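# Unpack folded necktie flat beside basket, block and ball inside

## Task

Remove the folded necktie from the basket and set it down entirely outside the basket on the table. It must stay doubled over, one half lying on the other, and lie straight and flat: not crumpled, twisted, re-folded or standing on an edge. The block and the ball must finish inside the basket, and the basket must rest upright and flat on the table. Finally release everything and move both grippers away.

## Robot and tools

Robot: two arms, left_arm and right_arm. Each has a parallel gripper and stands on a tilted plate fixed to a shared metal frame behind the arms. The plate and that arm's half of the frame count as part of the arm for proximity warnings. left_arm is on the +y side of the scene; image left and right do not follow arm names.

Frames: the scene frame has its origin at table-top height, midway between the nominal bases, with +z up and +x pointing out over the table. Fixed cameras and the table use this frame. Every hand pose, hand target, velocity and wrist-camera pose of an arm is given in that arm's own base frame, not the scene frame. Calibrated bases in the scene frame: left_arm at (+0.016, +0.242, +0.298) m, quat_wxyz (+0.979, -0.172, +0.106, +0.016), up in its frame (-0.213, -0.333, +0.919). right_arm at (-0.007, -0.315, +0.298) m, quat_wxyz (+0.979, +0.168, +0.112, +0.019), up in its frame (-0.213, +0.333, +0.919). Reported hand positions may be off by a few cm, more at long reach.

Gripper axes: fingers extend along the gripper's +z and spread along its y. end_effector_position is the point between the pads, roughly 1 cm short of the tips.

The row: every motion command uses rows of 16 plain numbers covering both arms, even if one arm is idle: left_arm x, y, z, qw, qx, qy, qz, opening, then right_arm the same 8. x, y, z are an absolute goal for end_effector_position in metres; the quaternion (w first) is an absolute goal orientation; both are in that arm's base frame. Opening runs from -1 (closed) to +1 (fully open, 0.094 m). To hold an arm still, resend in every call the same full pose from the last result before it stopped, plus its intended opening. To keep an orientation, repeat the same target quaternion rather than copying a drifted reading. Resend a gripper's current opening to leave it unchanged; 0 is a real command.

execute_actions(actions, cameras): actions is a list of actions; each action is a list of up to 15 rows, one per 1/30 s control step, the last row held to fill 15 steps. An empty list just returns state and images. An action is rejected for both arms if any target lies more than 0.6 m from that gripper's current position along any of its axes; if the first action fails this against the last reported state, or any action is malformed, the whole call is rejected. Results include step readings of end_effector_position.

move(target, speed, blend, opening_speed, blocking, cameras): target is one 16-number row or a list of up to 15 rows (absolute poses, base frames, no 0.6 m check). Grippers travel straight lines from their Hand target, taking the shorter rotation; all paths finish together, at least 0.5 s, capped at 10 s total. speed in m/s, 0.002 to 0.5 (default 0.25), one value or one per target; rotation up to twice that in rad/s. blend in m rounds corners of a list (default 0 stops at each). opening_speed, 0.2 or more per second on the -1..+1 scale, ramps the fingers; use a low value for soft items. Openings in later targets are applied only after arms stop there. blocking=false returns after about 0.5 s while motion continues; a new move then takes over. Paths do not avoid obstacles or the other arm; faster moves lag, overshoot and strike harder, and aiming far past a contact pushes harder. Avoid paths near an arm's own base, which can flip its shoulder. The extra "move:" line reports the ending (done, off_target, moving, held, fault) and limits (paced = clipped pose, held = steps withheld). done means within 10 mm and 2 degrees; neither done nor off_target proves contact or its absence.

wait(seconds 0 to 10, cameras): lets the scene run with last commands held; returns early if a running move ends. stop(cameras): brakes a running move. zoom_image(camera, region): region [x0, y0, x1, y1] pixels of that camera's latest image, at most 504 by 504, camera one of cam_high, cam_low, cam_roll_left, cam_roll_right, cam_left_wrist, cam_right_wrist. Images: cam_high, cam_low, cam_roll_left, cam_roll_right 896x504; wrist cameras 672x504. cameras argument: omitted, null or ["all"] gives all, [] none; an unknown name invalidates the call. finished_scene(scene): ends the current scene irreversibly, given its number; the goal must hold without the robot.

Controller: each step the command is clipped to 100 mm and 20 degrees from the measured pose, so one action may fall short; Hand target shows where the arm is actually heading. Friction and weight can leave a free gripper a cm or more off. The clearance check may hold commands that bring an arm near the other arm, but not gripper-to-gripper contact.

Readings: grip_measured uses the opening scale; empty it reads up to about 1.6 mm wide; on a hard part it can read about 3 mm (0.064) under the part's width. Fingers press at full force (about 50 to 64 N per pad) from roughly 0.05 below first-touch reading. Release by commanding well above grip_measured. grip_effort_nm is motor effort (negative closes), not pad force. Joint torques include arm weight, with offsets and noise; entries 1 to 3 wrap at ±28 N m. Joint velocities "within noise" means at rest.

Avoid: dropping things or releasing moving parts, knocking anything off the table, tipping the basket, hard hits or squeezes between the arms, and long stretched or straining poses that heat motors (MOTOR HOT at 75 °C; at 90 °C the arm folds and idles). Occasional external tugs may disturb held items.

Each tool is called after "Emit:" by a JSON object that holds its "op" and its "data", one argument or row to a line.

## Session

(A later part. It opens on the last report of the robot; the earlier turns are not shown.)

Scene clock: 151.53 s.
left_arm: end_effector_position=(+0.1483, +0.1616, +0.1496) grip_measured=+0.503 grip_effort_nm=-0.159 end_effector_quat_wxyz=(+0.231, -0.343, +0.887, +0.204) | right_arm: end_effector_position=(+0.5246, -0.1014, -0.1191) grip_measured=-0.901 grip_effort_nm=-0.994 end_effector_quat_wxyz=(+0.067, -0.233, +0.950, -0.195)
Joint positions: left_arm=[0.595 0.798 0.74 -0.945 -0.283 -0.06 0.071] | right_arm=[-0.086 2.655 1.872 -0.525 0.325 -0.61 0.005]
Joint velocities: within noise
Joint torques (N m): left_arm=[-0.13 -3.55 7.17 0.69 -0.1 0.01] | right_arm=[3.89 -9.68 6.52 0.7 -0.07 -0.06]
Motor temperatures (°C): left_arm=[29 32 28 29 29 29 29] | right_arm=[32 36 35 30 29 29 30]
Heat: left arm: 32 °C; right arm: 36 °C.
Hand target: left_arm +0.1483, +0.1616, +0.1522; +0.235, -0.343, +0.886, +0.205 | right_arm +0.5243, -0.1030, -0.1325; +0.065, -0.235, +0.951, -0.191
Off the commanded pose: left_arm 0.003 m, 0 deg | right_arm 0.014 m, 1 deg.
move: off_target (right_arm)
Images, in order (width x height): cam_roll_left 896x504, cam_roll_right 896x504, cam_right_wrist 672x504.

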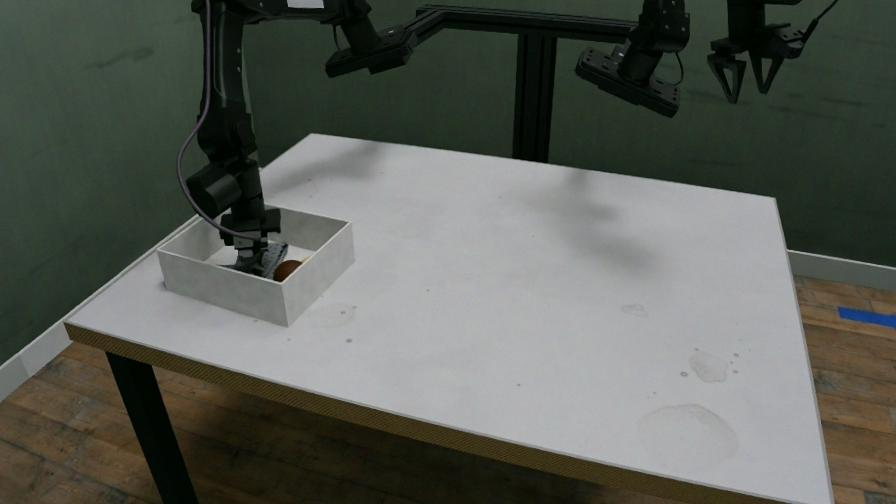

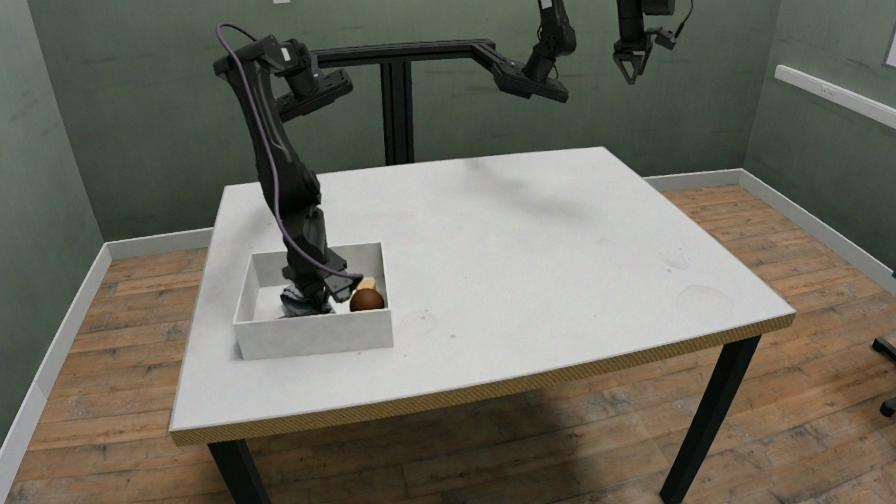

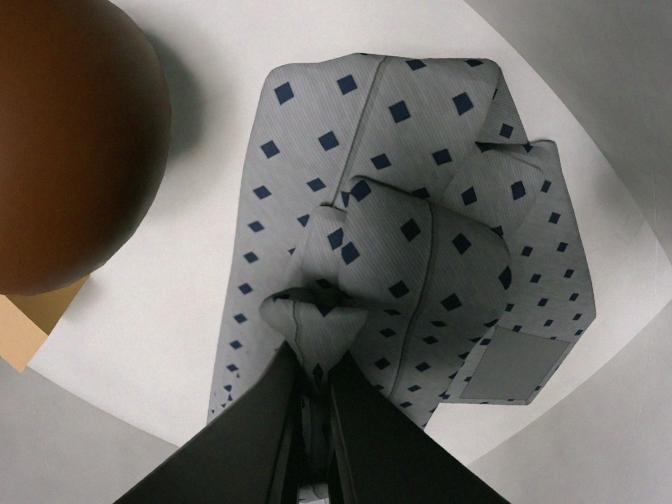

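Emit:
{"op": "move", "data": {
  "target": [0.1483,0.1616,0.1522,0.235,-0.343,0.886,0.205,0.5,0.4803,-0.0372,0.0181,0.0647,-0.2350,0.9505,-0.1913,-1],
  "cameras": ["cam_right_wrist","cam_roll_right","cam_roll_left","cam_high"],
  "speed": 0.1
}}

Emit:
{"op": "zoom_image", "data": {
  "camera": "cam_roll_right",
  "region": [220, 180, 420, 330]
}}

Emit:
{"op": "zoom_image", "data": {
  "camera": "cam_roll_left",
  "region": [160, 160, 360, 310]
}}

Scene clock: 160.60 s.
left_arm: end_effector_position=(+0.1483, +0.1616, +0.1496) grip_measured=+0.503 grip_effort_nm=-0.159 end_effector_quat_wxyz=(+0.231, -0.343, +0.887, +0.204) | right_arm: end_effector_position=(+0.4872, -0.0433, +0.0114) grip_measured=-0.906 grip_effort_nm=-1.057 end_effector_quat_wxyz=(+0.070, -0.231, +0.952, -0.189)
Joint positions: left_arm=[0.595 0.798 0.74 -0.945 -0.283 -0.06 0.071] | right_arm=[0.031 2.279 1.736 -0.802 0.341 -0.483 0.004]
Joint velocities: within noise
Joint torques (N m): left_arm=[-0.13 -3.51 7.15 0.69 -0.09 0.01] | right_arm=[5.3 -13.67 5.23 0.31 0.11 0.09]
Motor temperatures (°C): left_arm=[29 32 29 29 29 29 29] | right_arm=[32 37 34 30 29 29 30]
Heat: left arm: 32 °C; right arm: 37 °C.
Hand target: left_arm +0.1483, +0.1616, +0.1522; +0.235, -0.343, +0.886, +0.205 | right_arm +0.4805, -0.0375, +0.0178; +0.065, -0.235, +0.951, -0.191
Off the commanded pose: left_arm 0.003 m, 0 deg | right_arm 0.011 m, 1 deg.
move: off_target (right_arm)
Images, in order (width x height): cam_high 896x504, cam_roll_left 896x504, cam_roll_right 896x504, cam_right_wrist 672x504.

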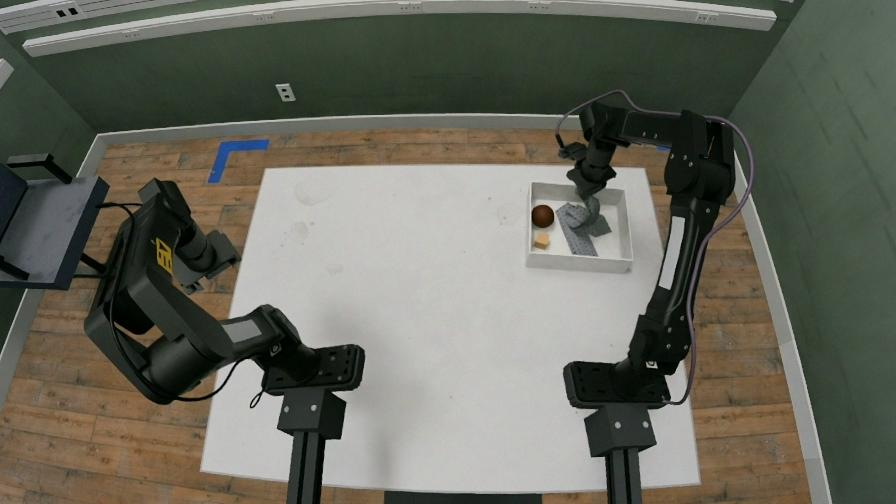

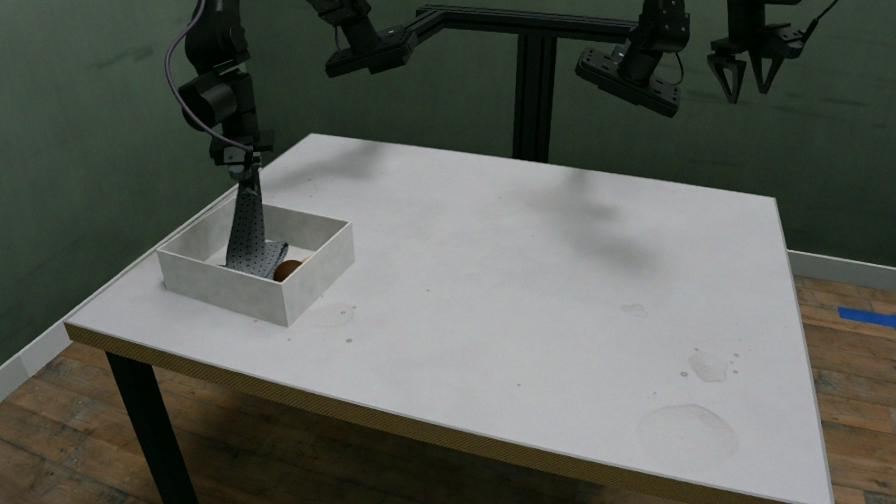

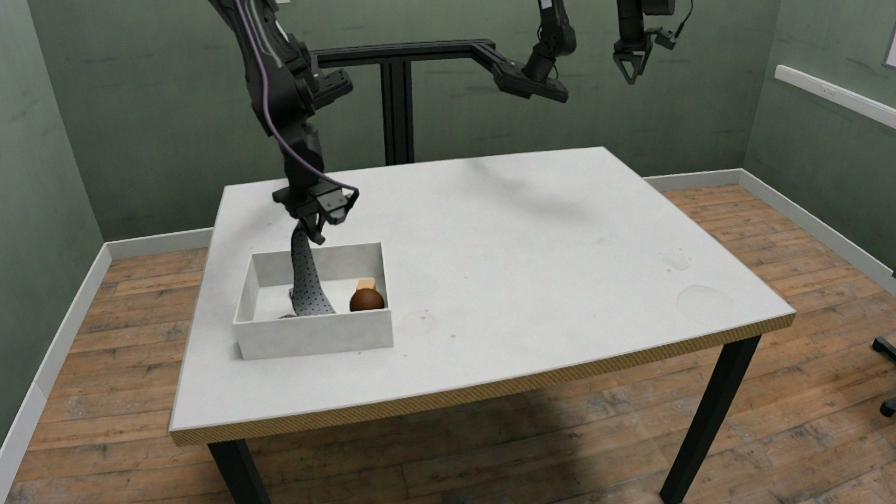

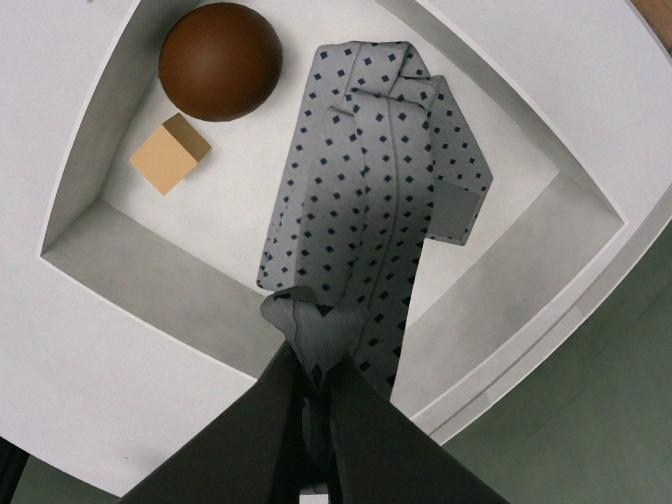

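Scaled by 2.520.

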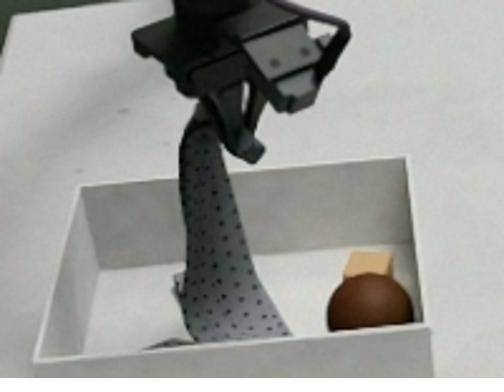

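Scaled by 2.520.

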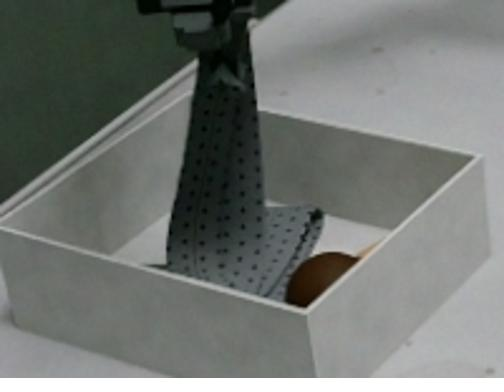

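Emit:
{"op": "move", "data": {
  "target": [0.1483,0.1616,0.1522,0.235,-0.343,0.886,0.205,0.5,0.3847,0.0649,0.2311,0.0647,-0.2350,0.9505,-0.1913,-1],
  "speed": 0.15
}}

Emit:
{"op": "zoom_image", "data": {
  "camera": "cam_roll_right",
  "region": [200, 80, 450, 380]
}}

Emit:
{"op": "zoom_image", "data": {
  "camera": "cam_roll_left",
  "region": [100, 20, 400, 320]
}}

Scene clock: 169.20 s.
left_arm: end_effector_position=(+0.1483, +0.1616, +0.1496) grip_measured=+0.503 grip_effort_nm=-0.164 end_effector_quat_wxyz=(+0.231, -0.343, +0.887, +0.204) | right_arm: end_effector_position=(+0.3893, +0.0625, +0.2186) grip_measured=-0.906 grip_effort_nm=-1.053 end_effector_quat_wxyz=(+0.085, -0.240, +0.949, -0.188)
Joint positions: left_arm=[0.595 0.798 0.74 -0.945 -0.283 -0.06 0.071] | right_arm=[0.329 1.949 2.062 -1.536 0.389 -0.195 0.004]
Joint velocities: within noise
Joint torques (N m): left_arm=[-0.13 -3.54 7.15 0.7 -0.11 0.02] | right_arm=[4.67 -10.59 8.92 0.38 0.12 0.1]
Motor temperatures (°C): left_arm=[29 32 29 29 29 29 29] | right_arm=[33 38 35 29 29 29 31]
Heat: left arm: 32 °C; right arm: 38 °C.
Hand target: left_arm +0.1483, +0.1616, +0.1522; +0.235, -0.343, +0.886, +0.205 | right_arm +0.3846, +0.0646, +0.2303; +0.094, -0.240, +0.947, -0.191
Off the commanded pose: left_arm 0.003 m, 0 deg | right_arm 0.014 m, 2 deg.
joint sent to its limit (right arm) — joint 4 (wrist pitch), lower limit. The joint targets are off in orientation, not in position.
move: off_target (right_arm)

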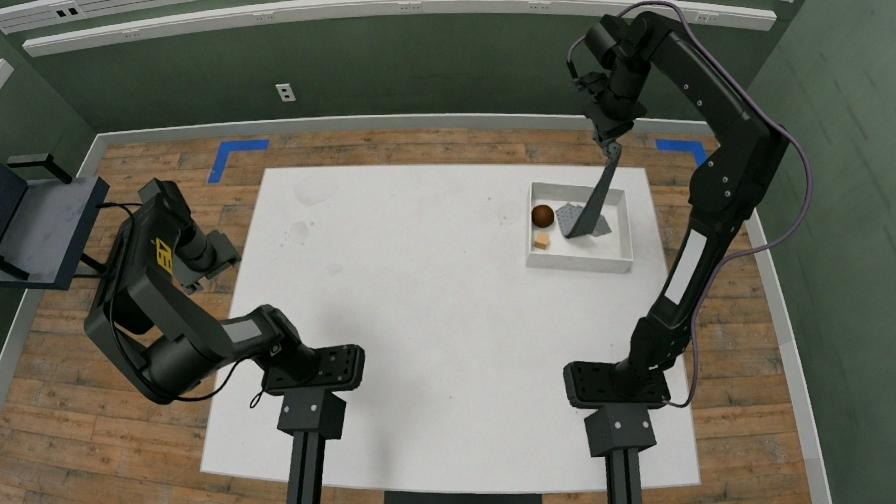

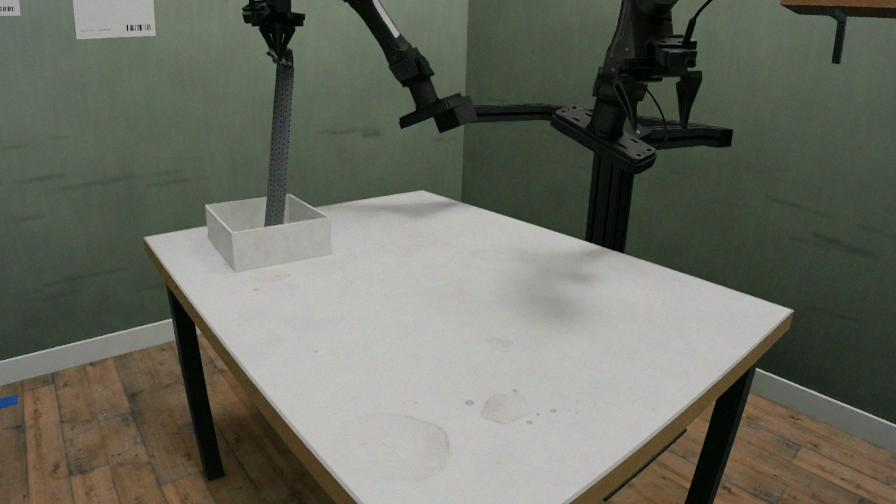

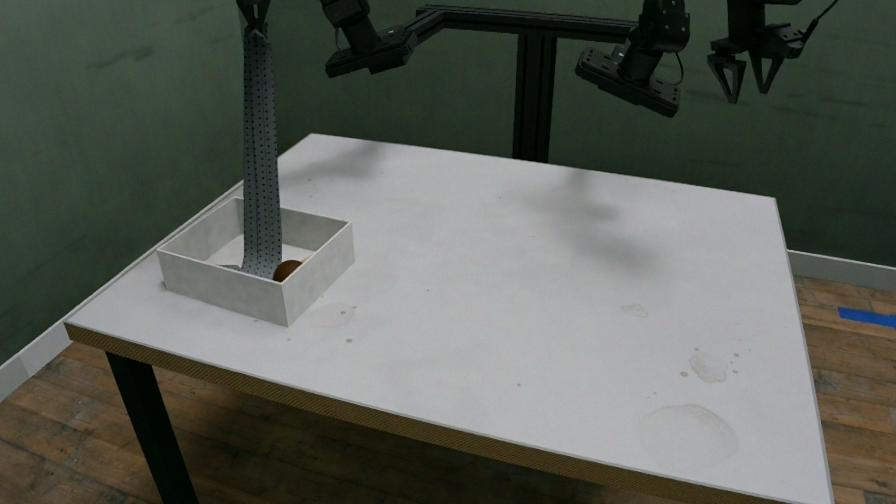

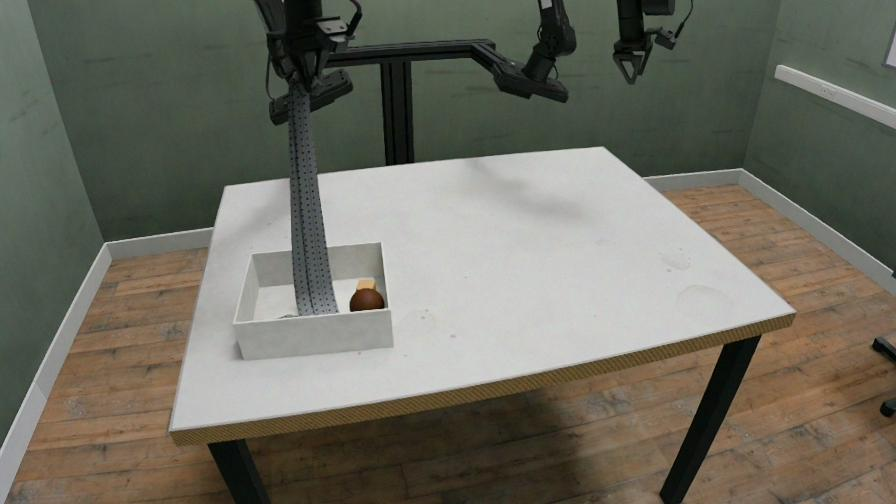

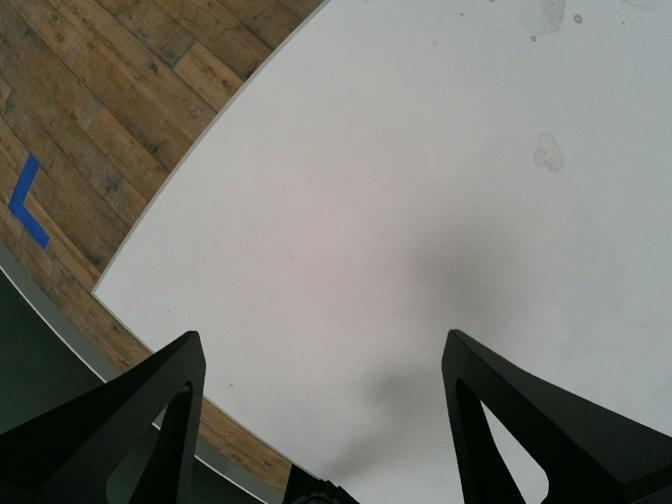

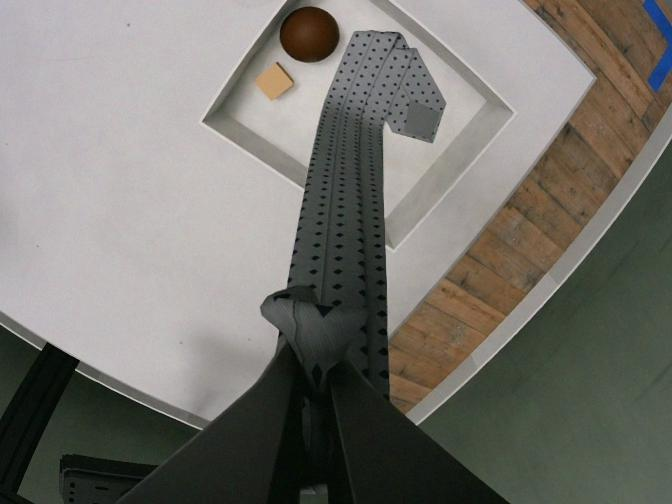

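Scaled by 1.680.

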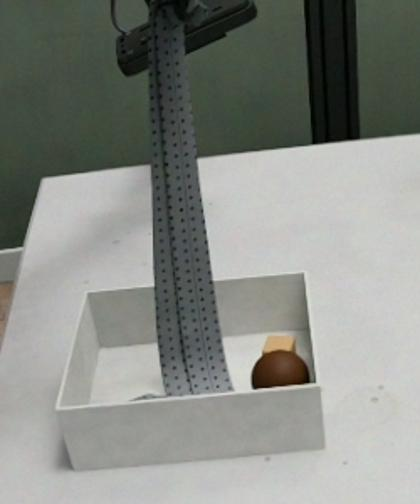

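Scaled by 1.680.

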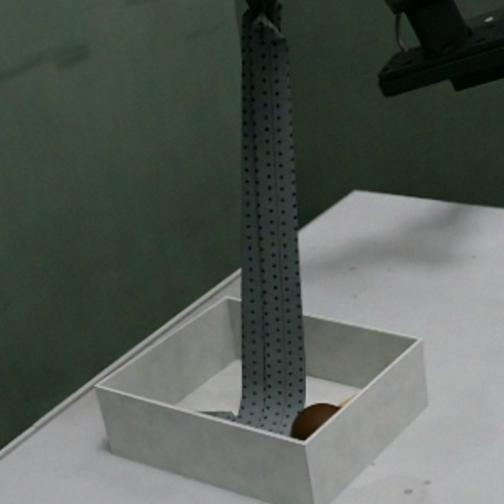

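Emit:
{"op": "move", "data": {
  "target": [
    [0.1483,0.1616,0.1522,0.235,-0.343,0.886,0.205,0.5,0.3153,0.1338,0.3533,0.4364,-0.5169,0.7332,0.0658,-1],
    [0.1483,0.1616,0.1522,0.235,-0.343,0.886,0.205,0.5,0.2605,0.2314,0.5011,0.4364,-0.5169,0.7332,0.0658,-1]
  ],
  "speed": 0.15,
  "blend": 0.03
}}

Emit:
{"op": "zoom_image", "data": {
  "camera": "cam_roll_right",
  "region": [200, 0, 500, 380]
}}

Emit:
{"op": "zoom_image", "data": {
  "camera": "cam_roll_left",
  "region": [100, 0, 400, 320]
}}

Scene clock: 203.63 s.
left_arm: end_effector_position=(+0.1483, +0.1616, +0.1496) grip_measured=+0.503 grip_effort_nm=-0.159 end_effector_quat_wxyz=(+0.231, -0.343, +0.887, +0.204) | right_arm: end_effector_position=(+0.2640, +0.2285, +0.5050) grip_measured=-0.906 grip_effort_nm=-1.048 end_effector_quat_wxyz=(+0.510, -0.492, +0.702, +0.070)
Joint positions: left_arm=[0.595 0.798 0.74 -0.945 -0.283 -0.06 0.071] | right_arm=[0.68 1.72 2.766 -1.536 -0.059 -0.508 0.004]
Joint velocities: within noise
Joint torques (N m): left_arm=[-0.12 -3.51 7.16 0.69 -0.1 0.01] | right_arm=[3.11 -2.73 4.96 1.79 -0.26 0.09]
Motor temperatures (°C): left_arm=[29 32 29 29 29 29 29] | right_arm=[33 36 35 30 29 29 31]
Heat: left arm: 32 °C; right arm: 36 °C.
Hand target: left_arm +0.1483, +0.1616, +0.1522; +0.235, -0.343, +0.886, +0.205 | right_arm +0.2604, +0.2313, +0.5005; +0.501, -0.497, +0.705, +0.073
Off the commanded pose: left_arm 0.003 m, 0 deg | right_arm 0.006 m, 10 deg.
joint sent to its limit (right arm) — joint 4 (wrist pitch), lower limit. The joint targets are off in orientation, not in position.
move: off_target (right_arm)

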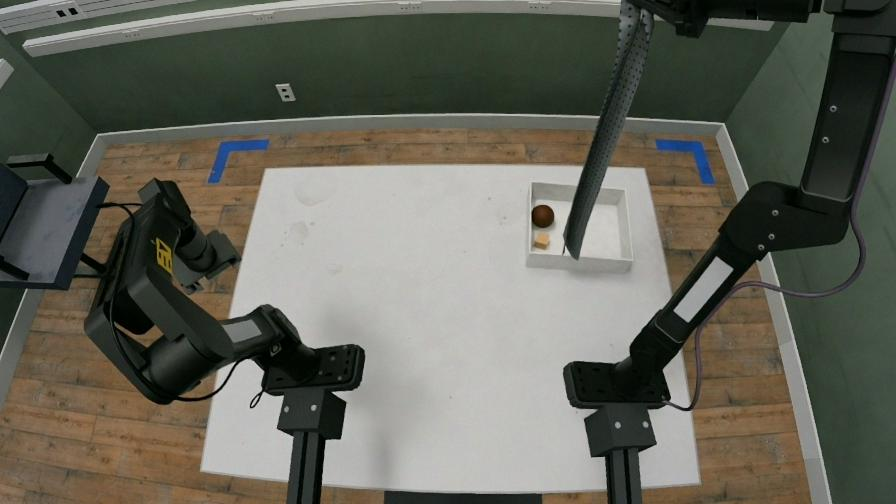

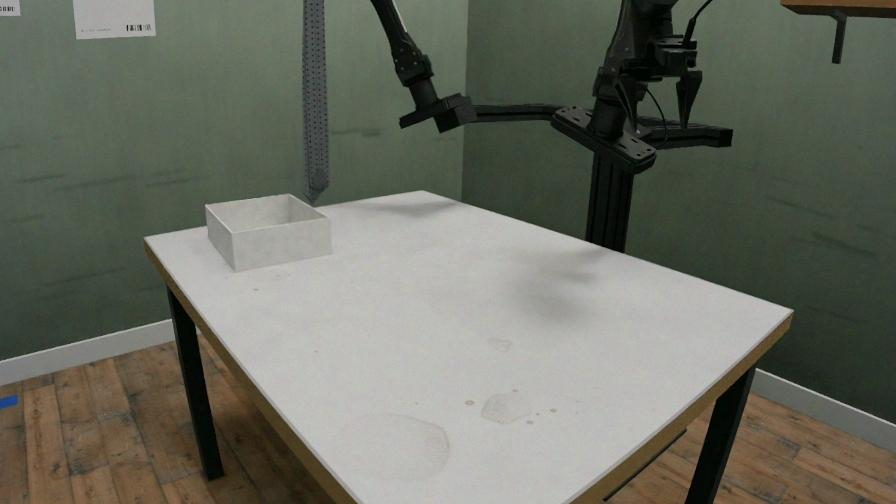

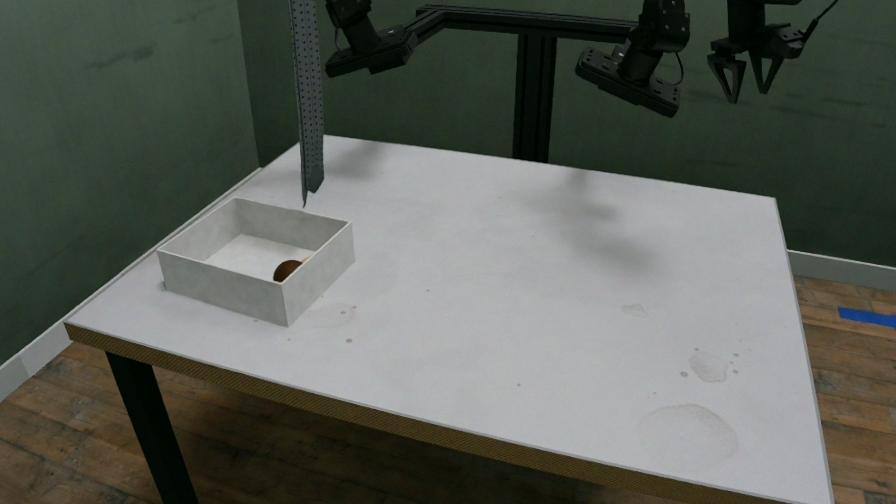

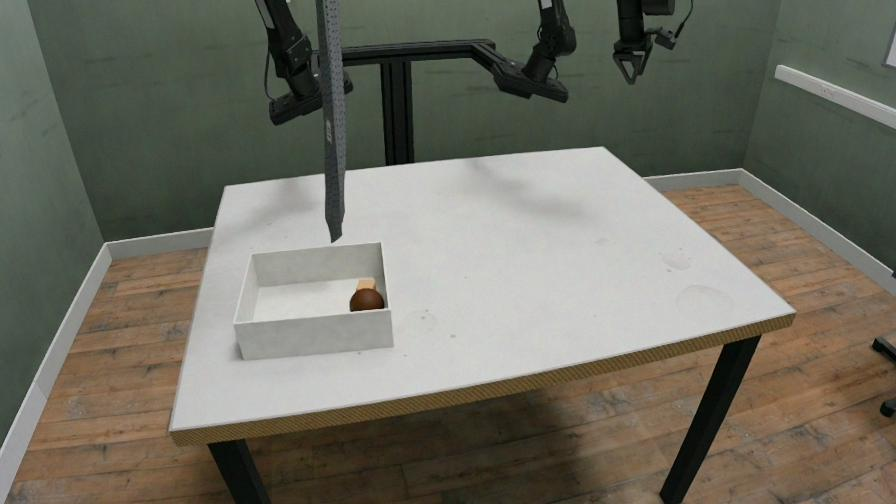

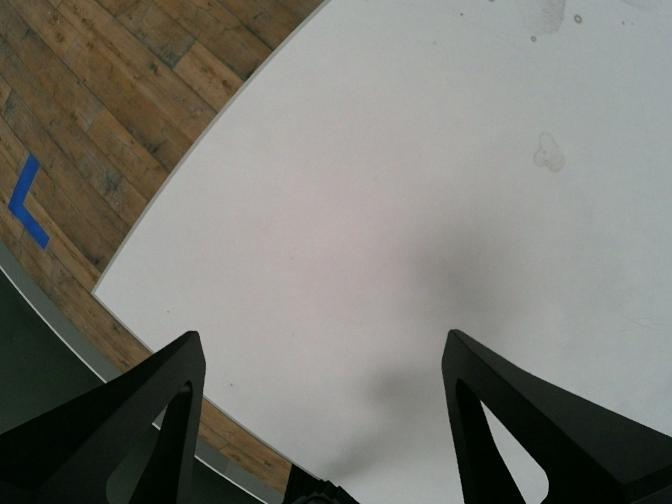

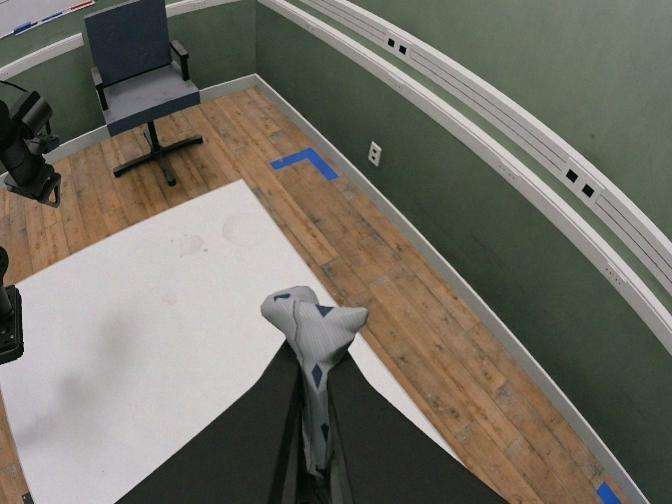

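Scaled by 1.326.

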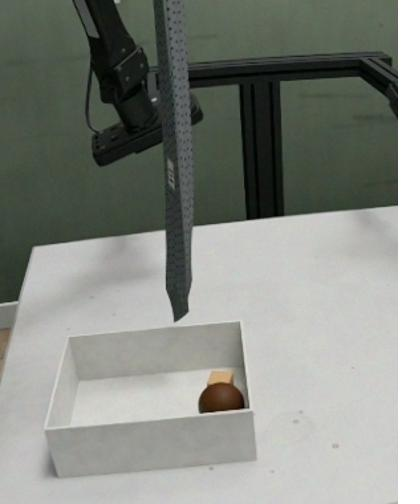

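Scaled by 1.575.

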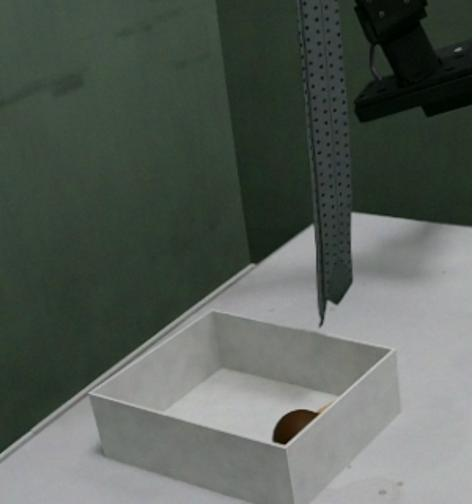

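Emit:
{"op": "move", "data": {
  "target": [
    [0.1483,0.1616,0.1522,0.235,-0.343,0.886,0.205,0.5,0.2772,0.4082,0.4225,0.4364,-0.5169,0.7332,0.0658,-1],
    [0.1483,0.1616,0.1522,0.235,-0.343,0.886,0.205,0.5,0.2880,0.4593,0.3378,0.4364,-0.5169,0.7332,0.0658,-1]
  ],
  "speed": 0.12,
  "blend": 0.03
}}

Emit:
{"op": "wait", "data": {
  "seconds": 3
}}

Emit:
{"op": "zoom_image", "data": {
  "camera": "cam_roll_right",
  "region": [300, 0, 700, 380]
}}

Emit:
{"op": "zoom_image", "data": {
  "camera": "cam_roll_left",
  "region": [300, 0, 700, 320]
}}

Emit:
{"op": "zoom_image", "data": {
  "camera": "cam_low",
  "region": [300, 0, 700, 380]
}}

Scene clock: 217.23 s.
left_arm: end_effector_position=(+0.1483, +0.1616, +0.1496) grip_measured=+0.503 grip_effort_nm=-0.168 end_effector_quat_wxyz=(+0.231, -0.343, +0.887, +0.204) | right_arm: end_effector_position=(+0.2961, +0.4549, +0.3352) grip_measured=-0.907 grip_effort_nm=-1.057 end_effector_quat_wxyz=(+0.431, -0.513, +0.740, +0.062)
Joint positions: left_arm=[0.595 0.798 0.74 -0.945 -0.283 -0.06 0.071] | right_arm=[1.074 2.06 2.405 -1.039 0.252 -0.257 0.004]
Joint velocities: within noise
Joint torques (N m): left_arm=[-0.14 -3.54 7.16 0.71 -0.1 0.01] | right_arm=[5.22 -8.66 5.16 2.13 -0.1 0.01]
Motor temperatures (°C): left_arm=[29 32 29 29 29 29 29] | right_arm=[32 34 34 32 29 29 31]
Heat: left arm: 32 °C; right arm: 34 °C.
Hand target: left_arm +0.1483, +0.1616, +0.1522; +0.235, -0.343, +0.886, +0.205 | right_arm +0.2880, +0.4592, +0.3378; +0.436, -0.517, +0.734, +0.066
Off the commanded pose: left_arm 0.003 m, 0 deg | right_arm 0.010 m, 1 deg.
elbow stopped short (right arm): the move would have taken joint 3 (elbow) straighter than the controller allows.
move: done

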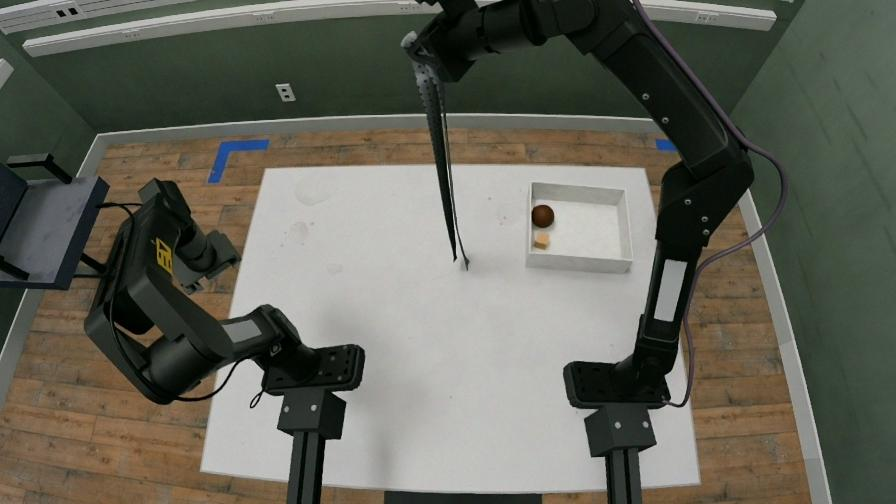

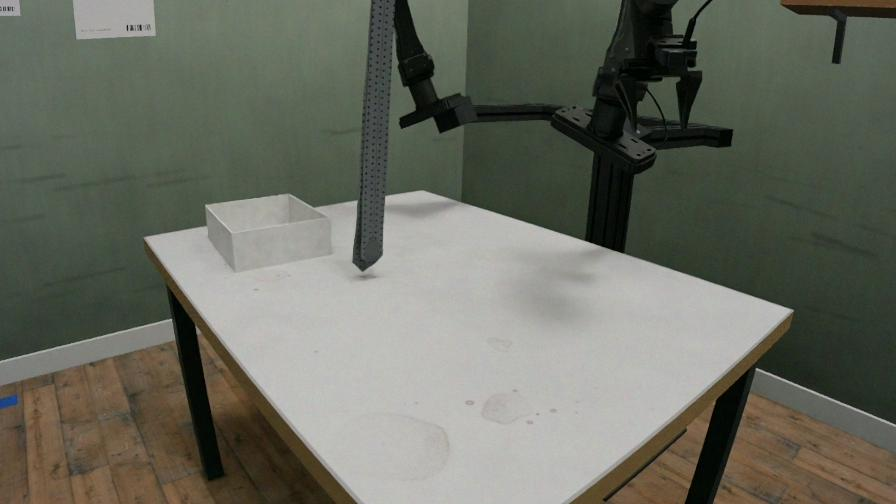

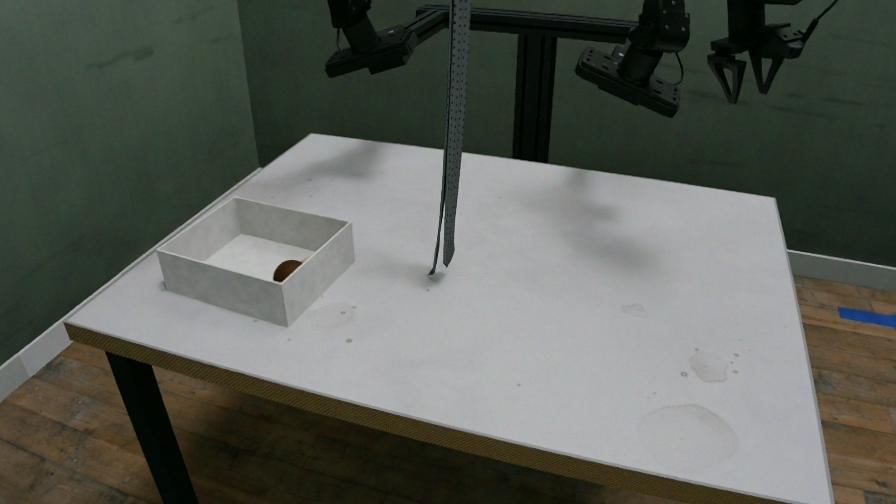

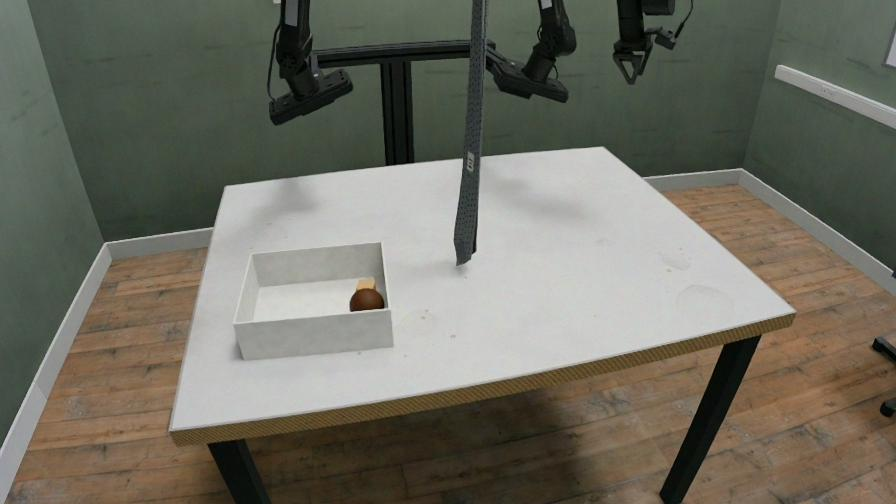

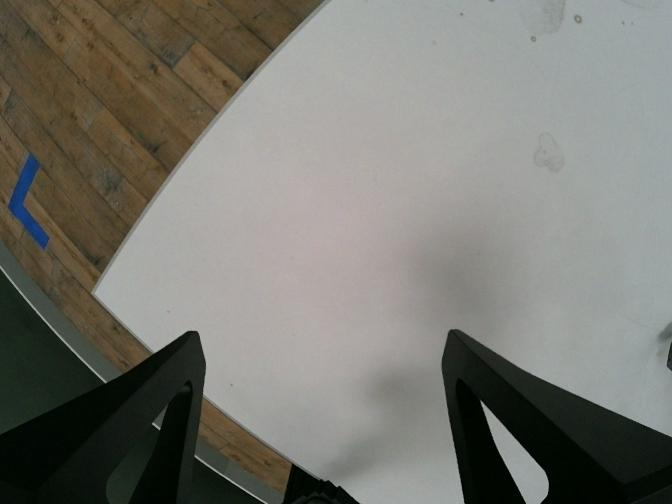

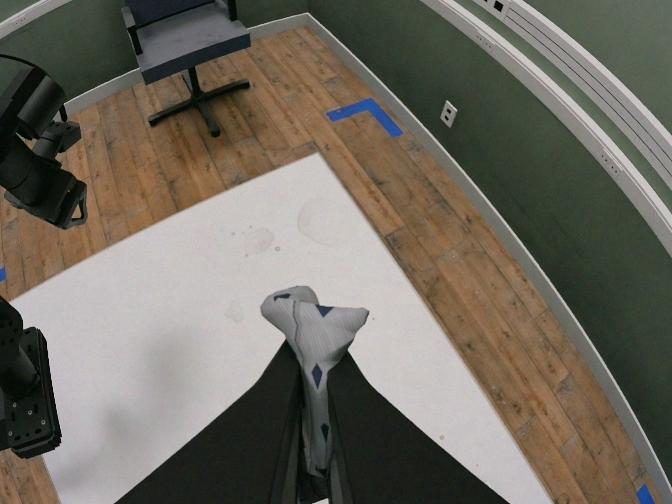

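Scene clock: 220.23 s.
left_arm: end_effector_position=(+0.1483, +0.1616, +0.1496) grip_measured=+0.503 grip_effort_nm=-0.159 end_effector_quat_wxyz=(+0.231, -0.343, +0.887, +0.204) | right_arm: end_effector_position=(+0.2962, +0.4549, +0.3352) grip_measured=-0.907 grip_effort_nm=-1.057 end_effector_quat_wxyz=(+0.432, -0.513, +0.740, +0.062)
Joint positions: left_arm=[0.595 0.798 0.74 -0.945 -0.283 -0.06 0.071] | right_arm=[1.074 2.06 2.405 -1.039 0.253 -0.257 0.004]
Joint velocities: within noise
Joint torques (N m): left_arm=[-0.14 -3.56 7.19 0.69 -0.1 0.02] | right_arm=[5.2 -8.66 5.18 2.14 -0.08 0.01]
Motor temperatures (°C): left_arm=[29 32 29 29 29 29 29] | right_arm=[33 34 34 33 29 29 31]
Heat: left arm: 32 °C; right arm: 34 °C.
Hand target: left_arm +0.1483, +0.1616, +0.1522; +0.235, -0.343, +0.886, +0.205 | right_arm +0.2880, +0.4592, +0.3378; +0.436, -0.517, +0.734, +0.066
Tool commands: left_gripper/opening=+0.5 right_gripper/opening=-1.0
Off the commanded pose: left_arm 0.003 m, 0 deg | right_arm 0.010 m, 1 deg.
wait: 3.00 s; at rest by 0.17 s

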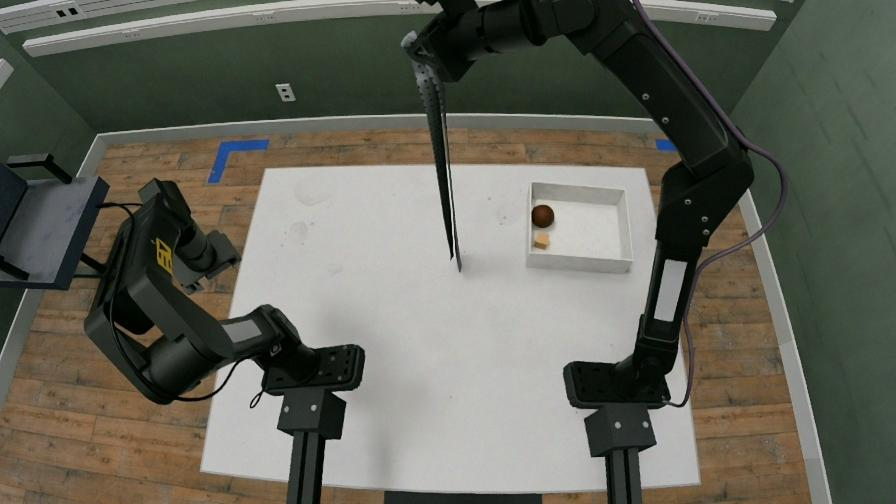

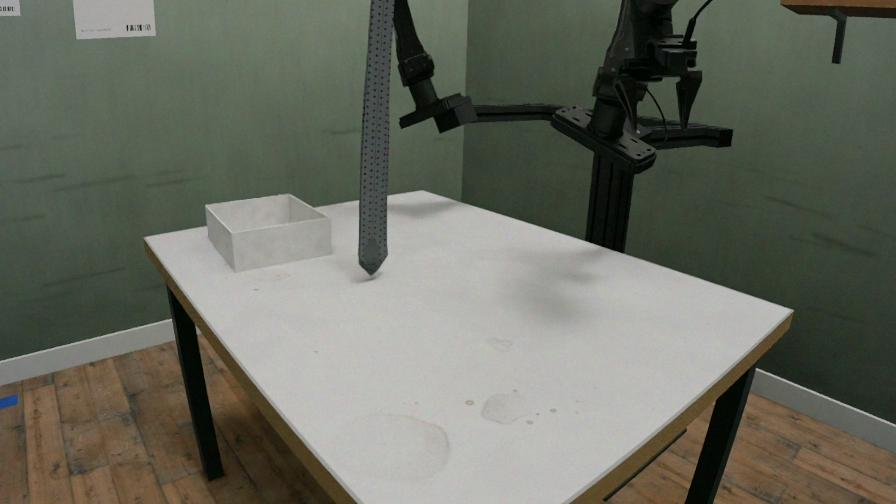

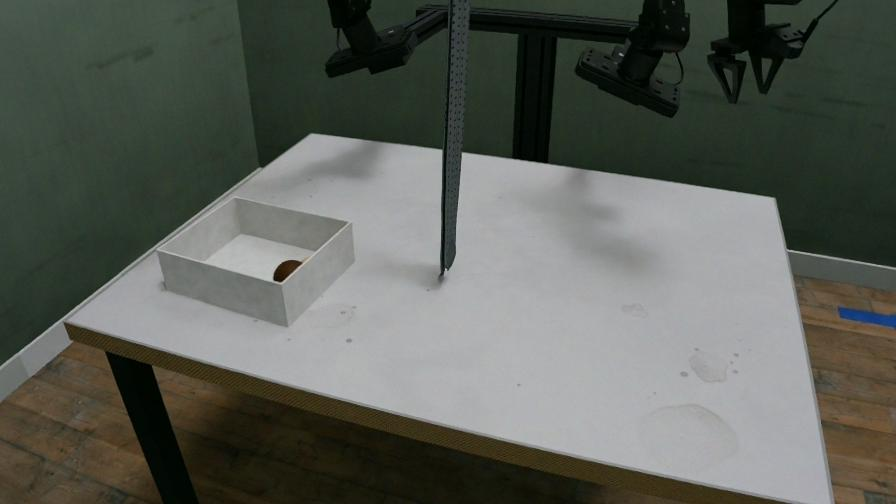

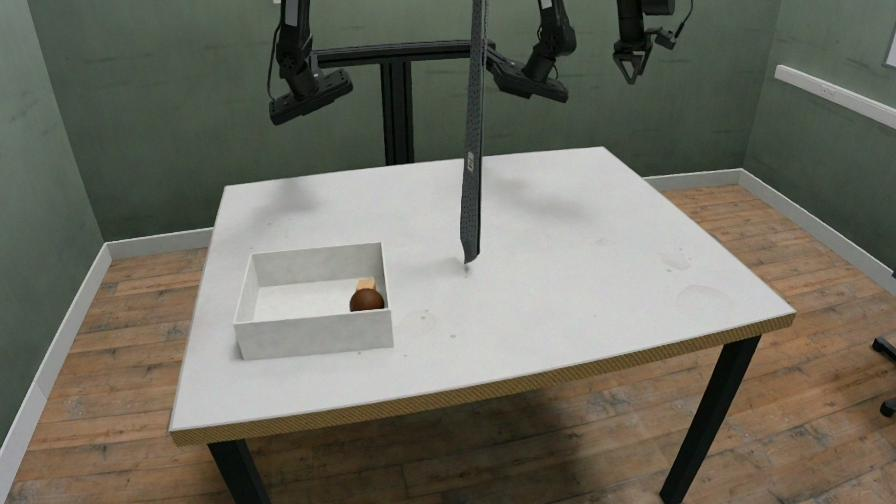

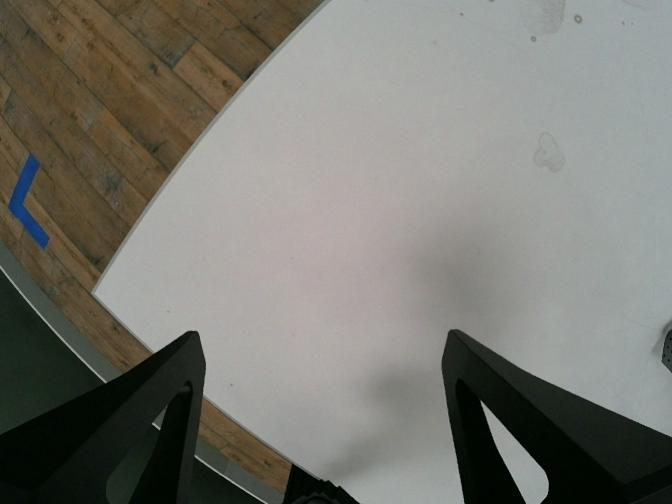

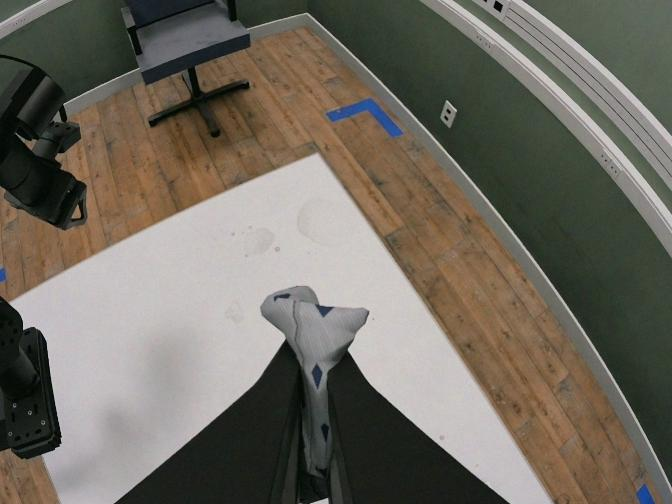

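Scaled by 1.260.

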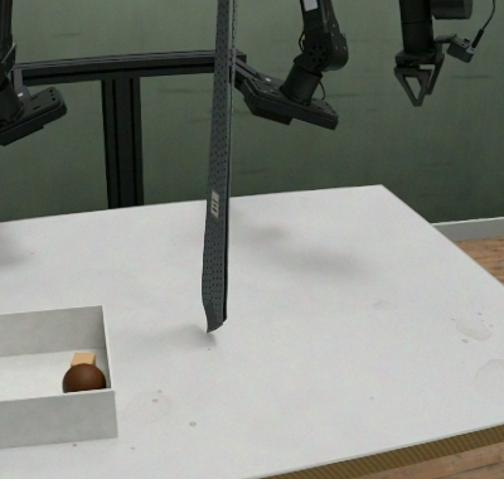

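Scaled by 1.260.

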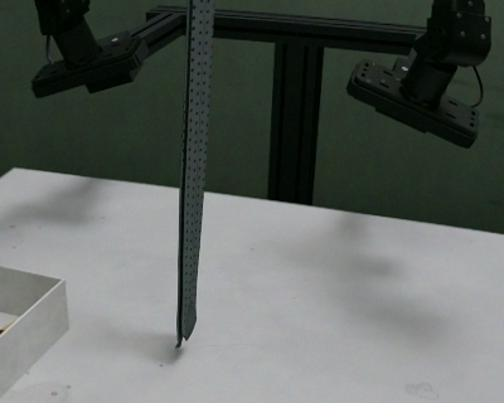

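Scaled by 1.260.

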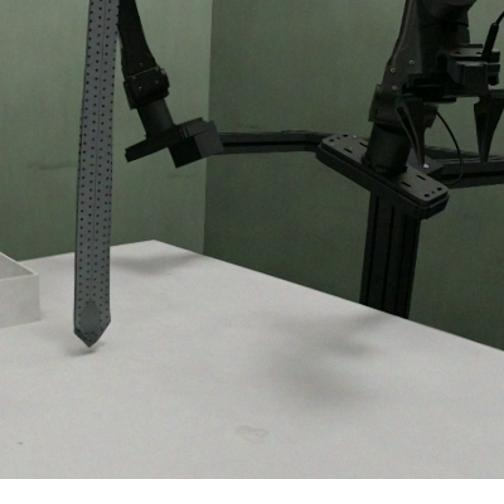

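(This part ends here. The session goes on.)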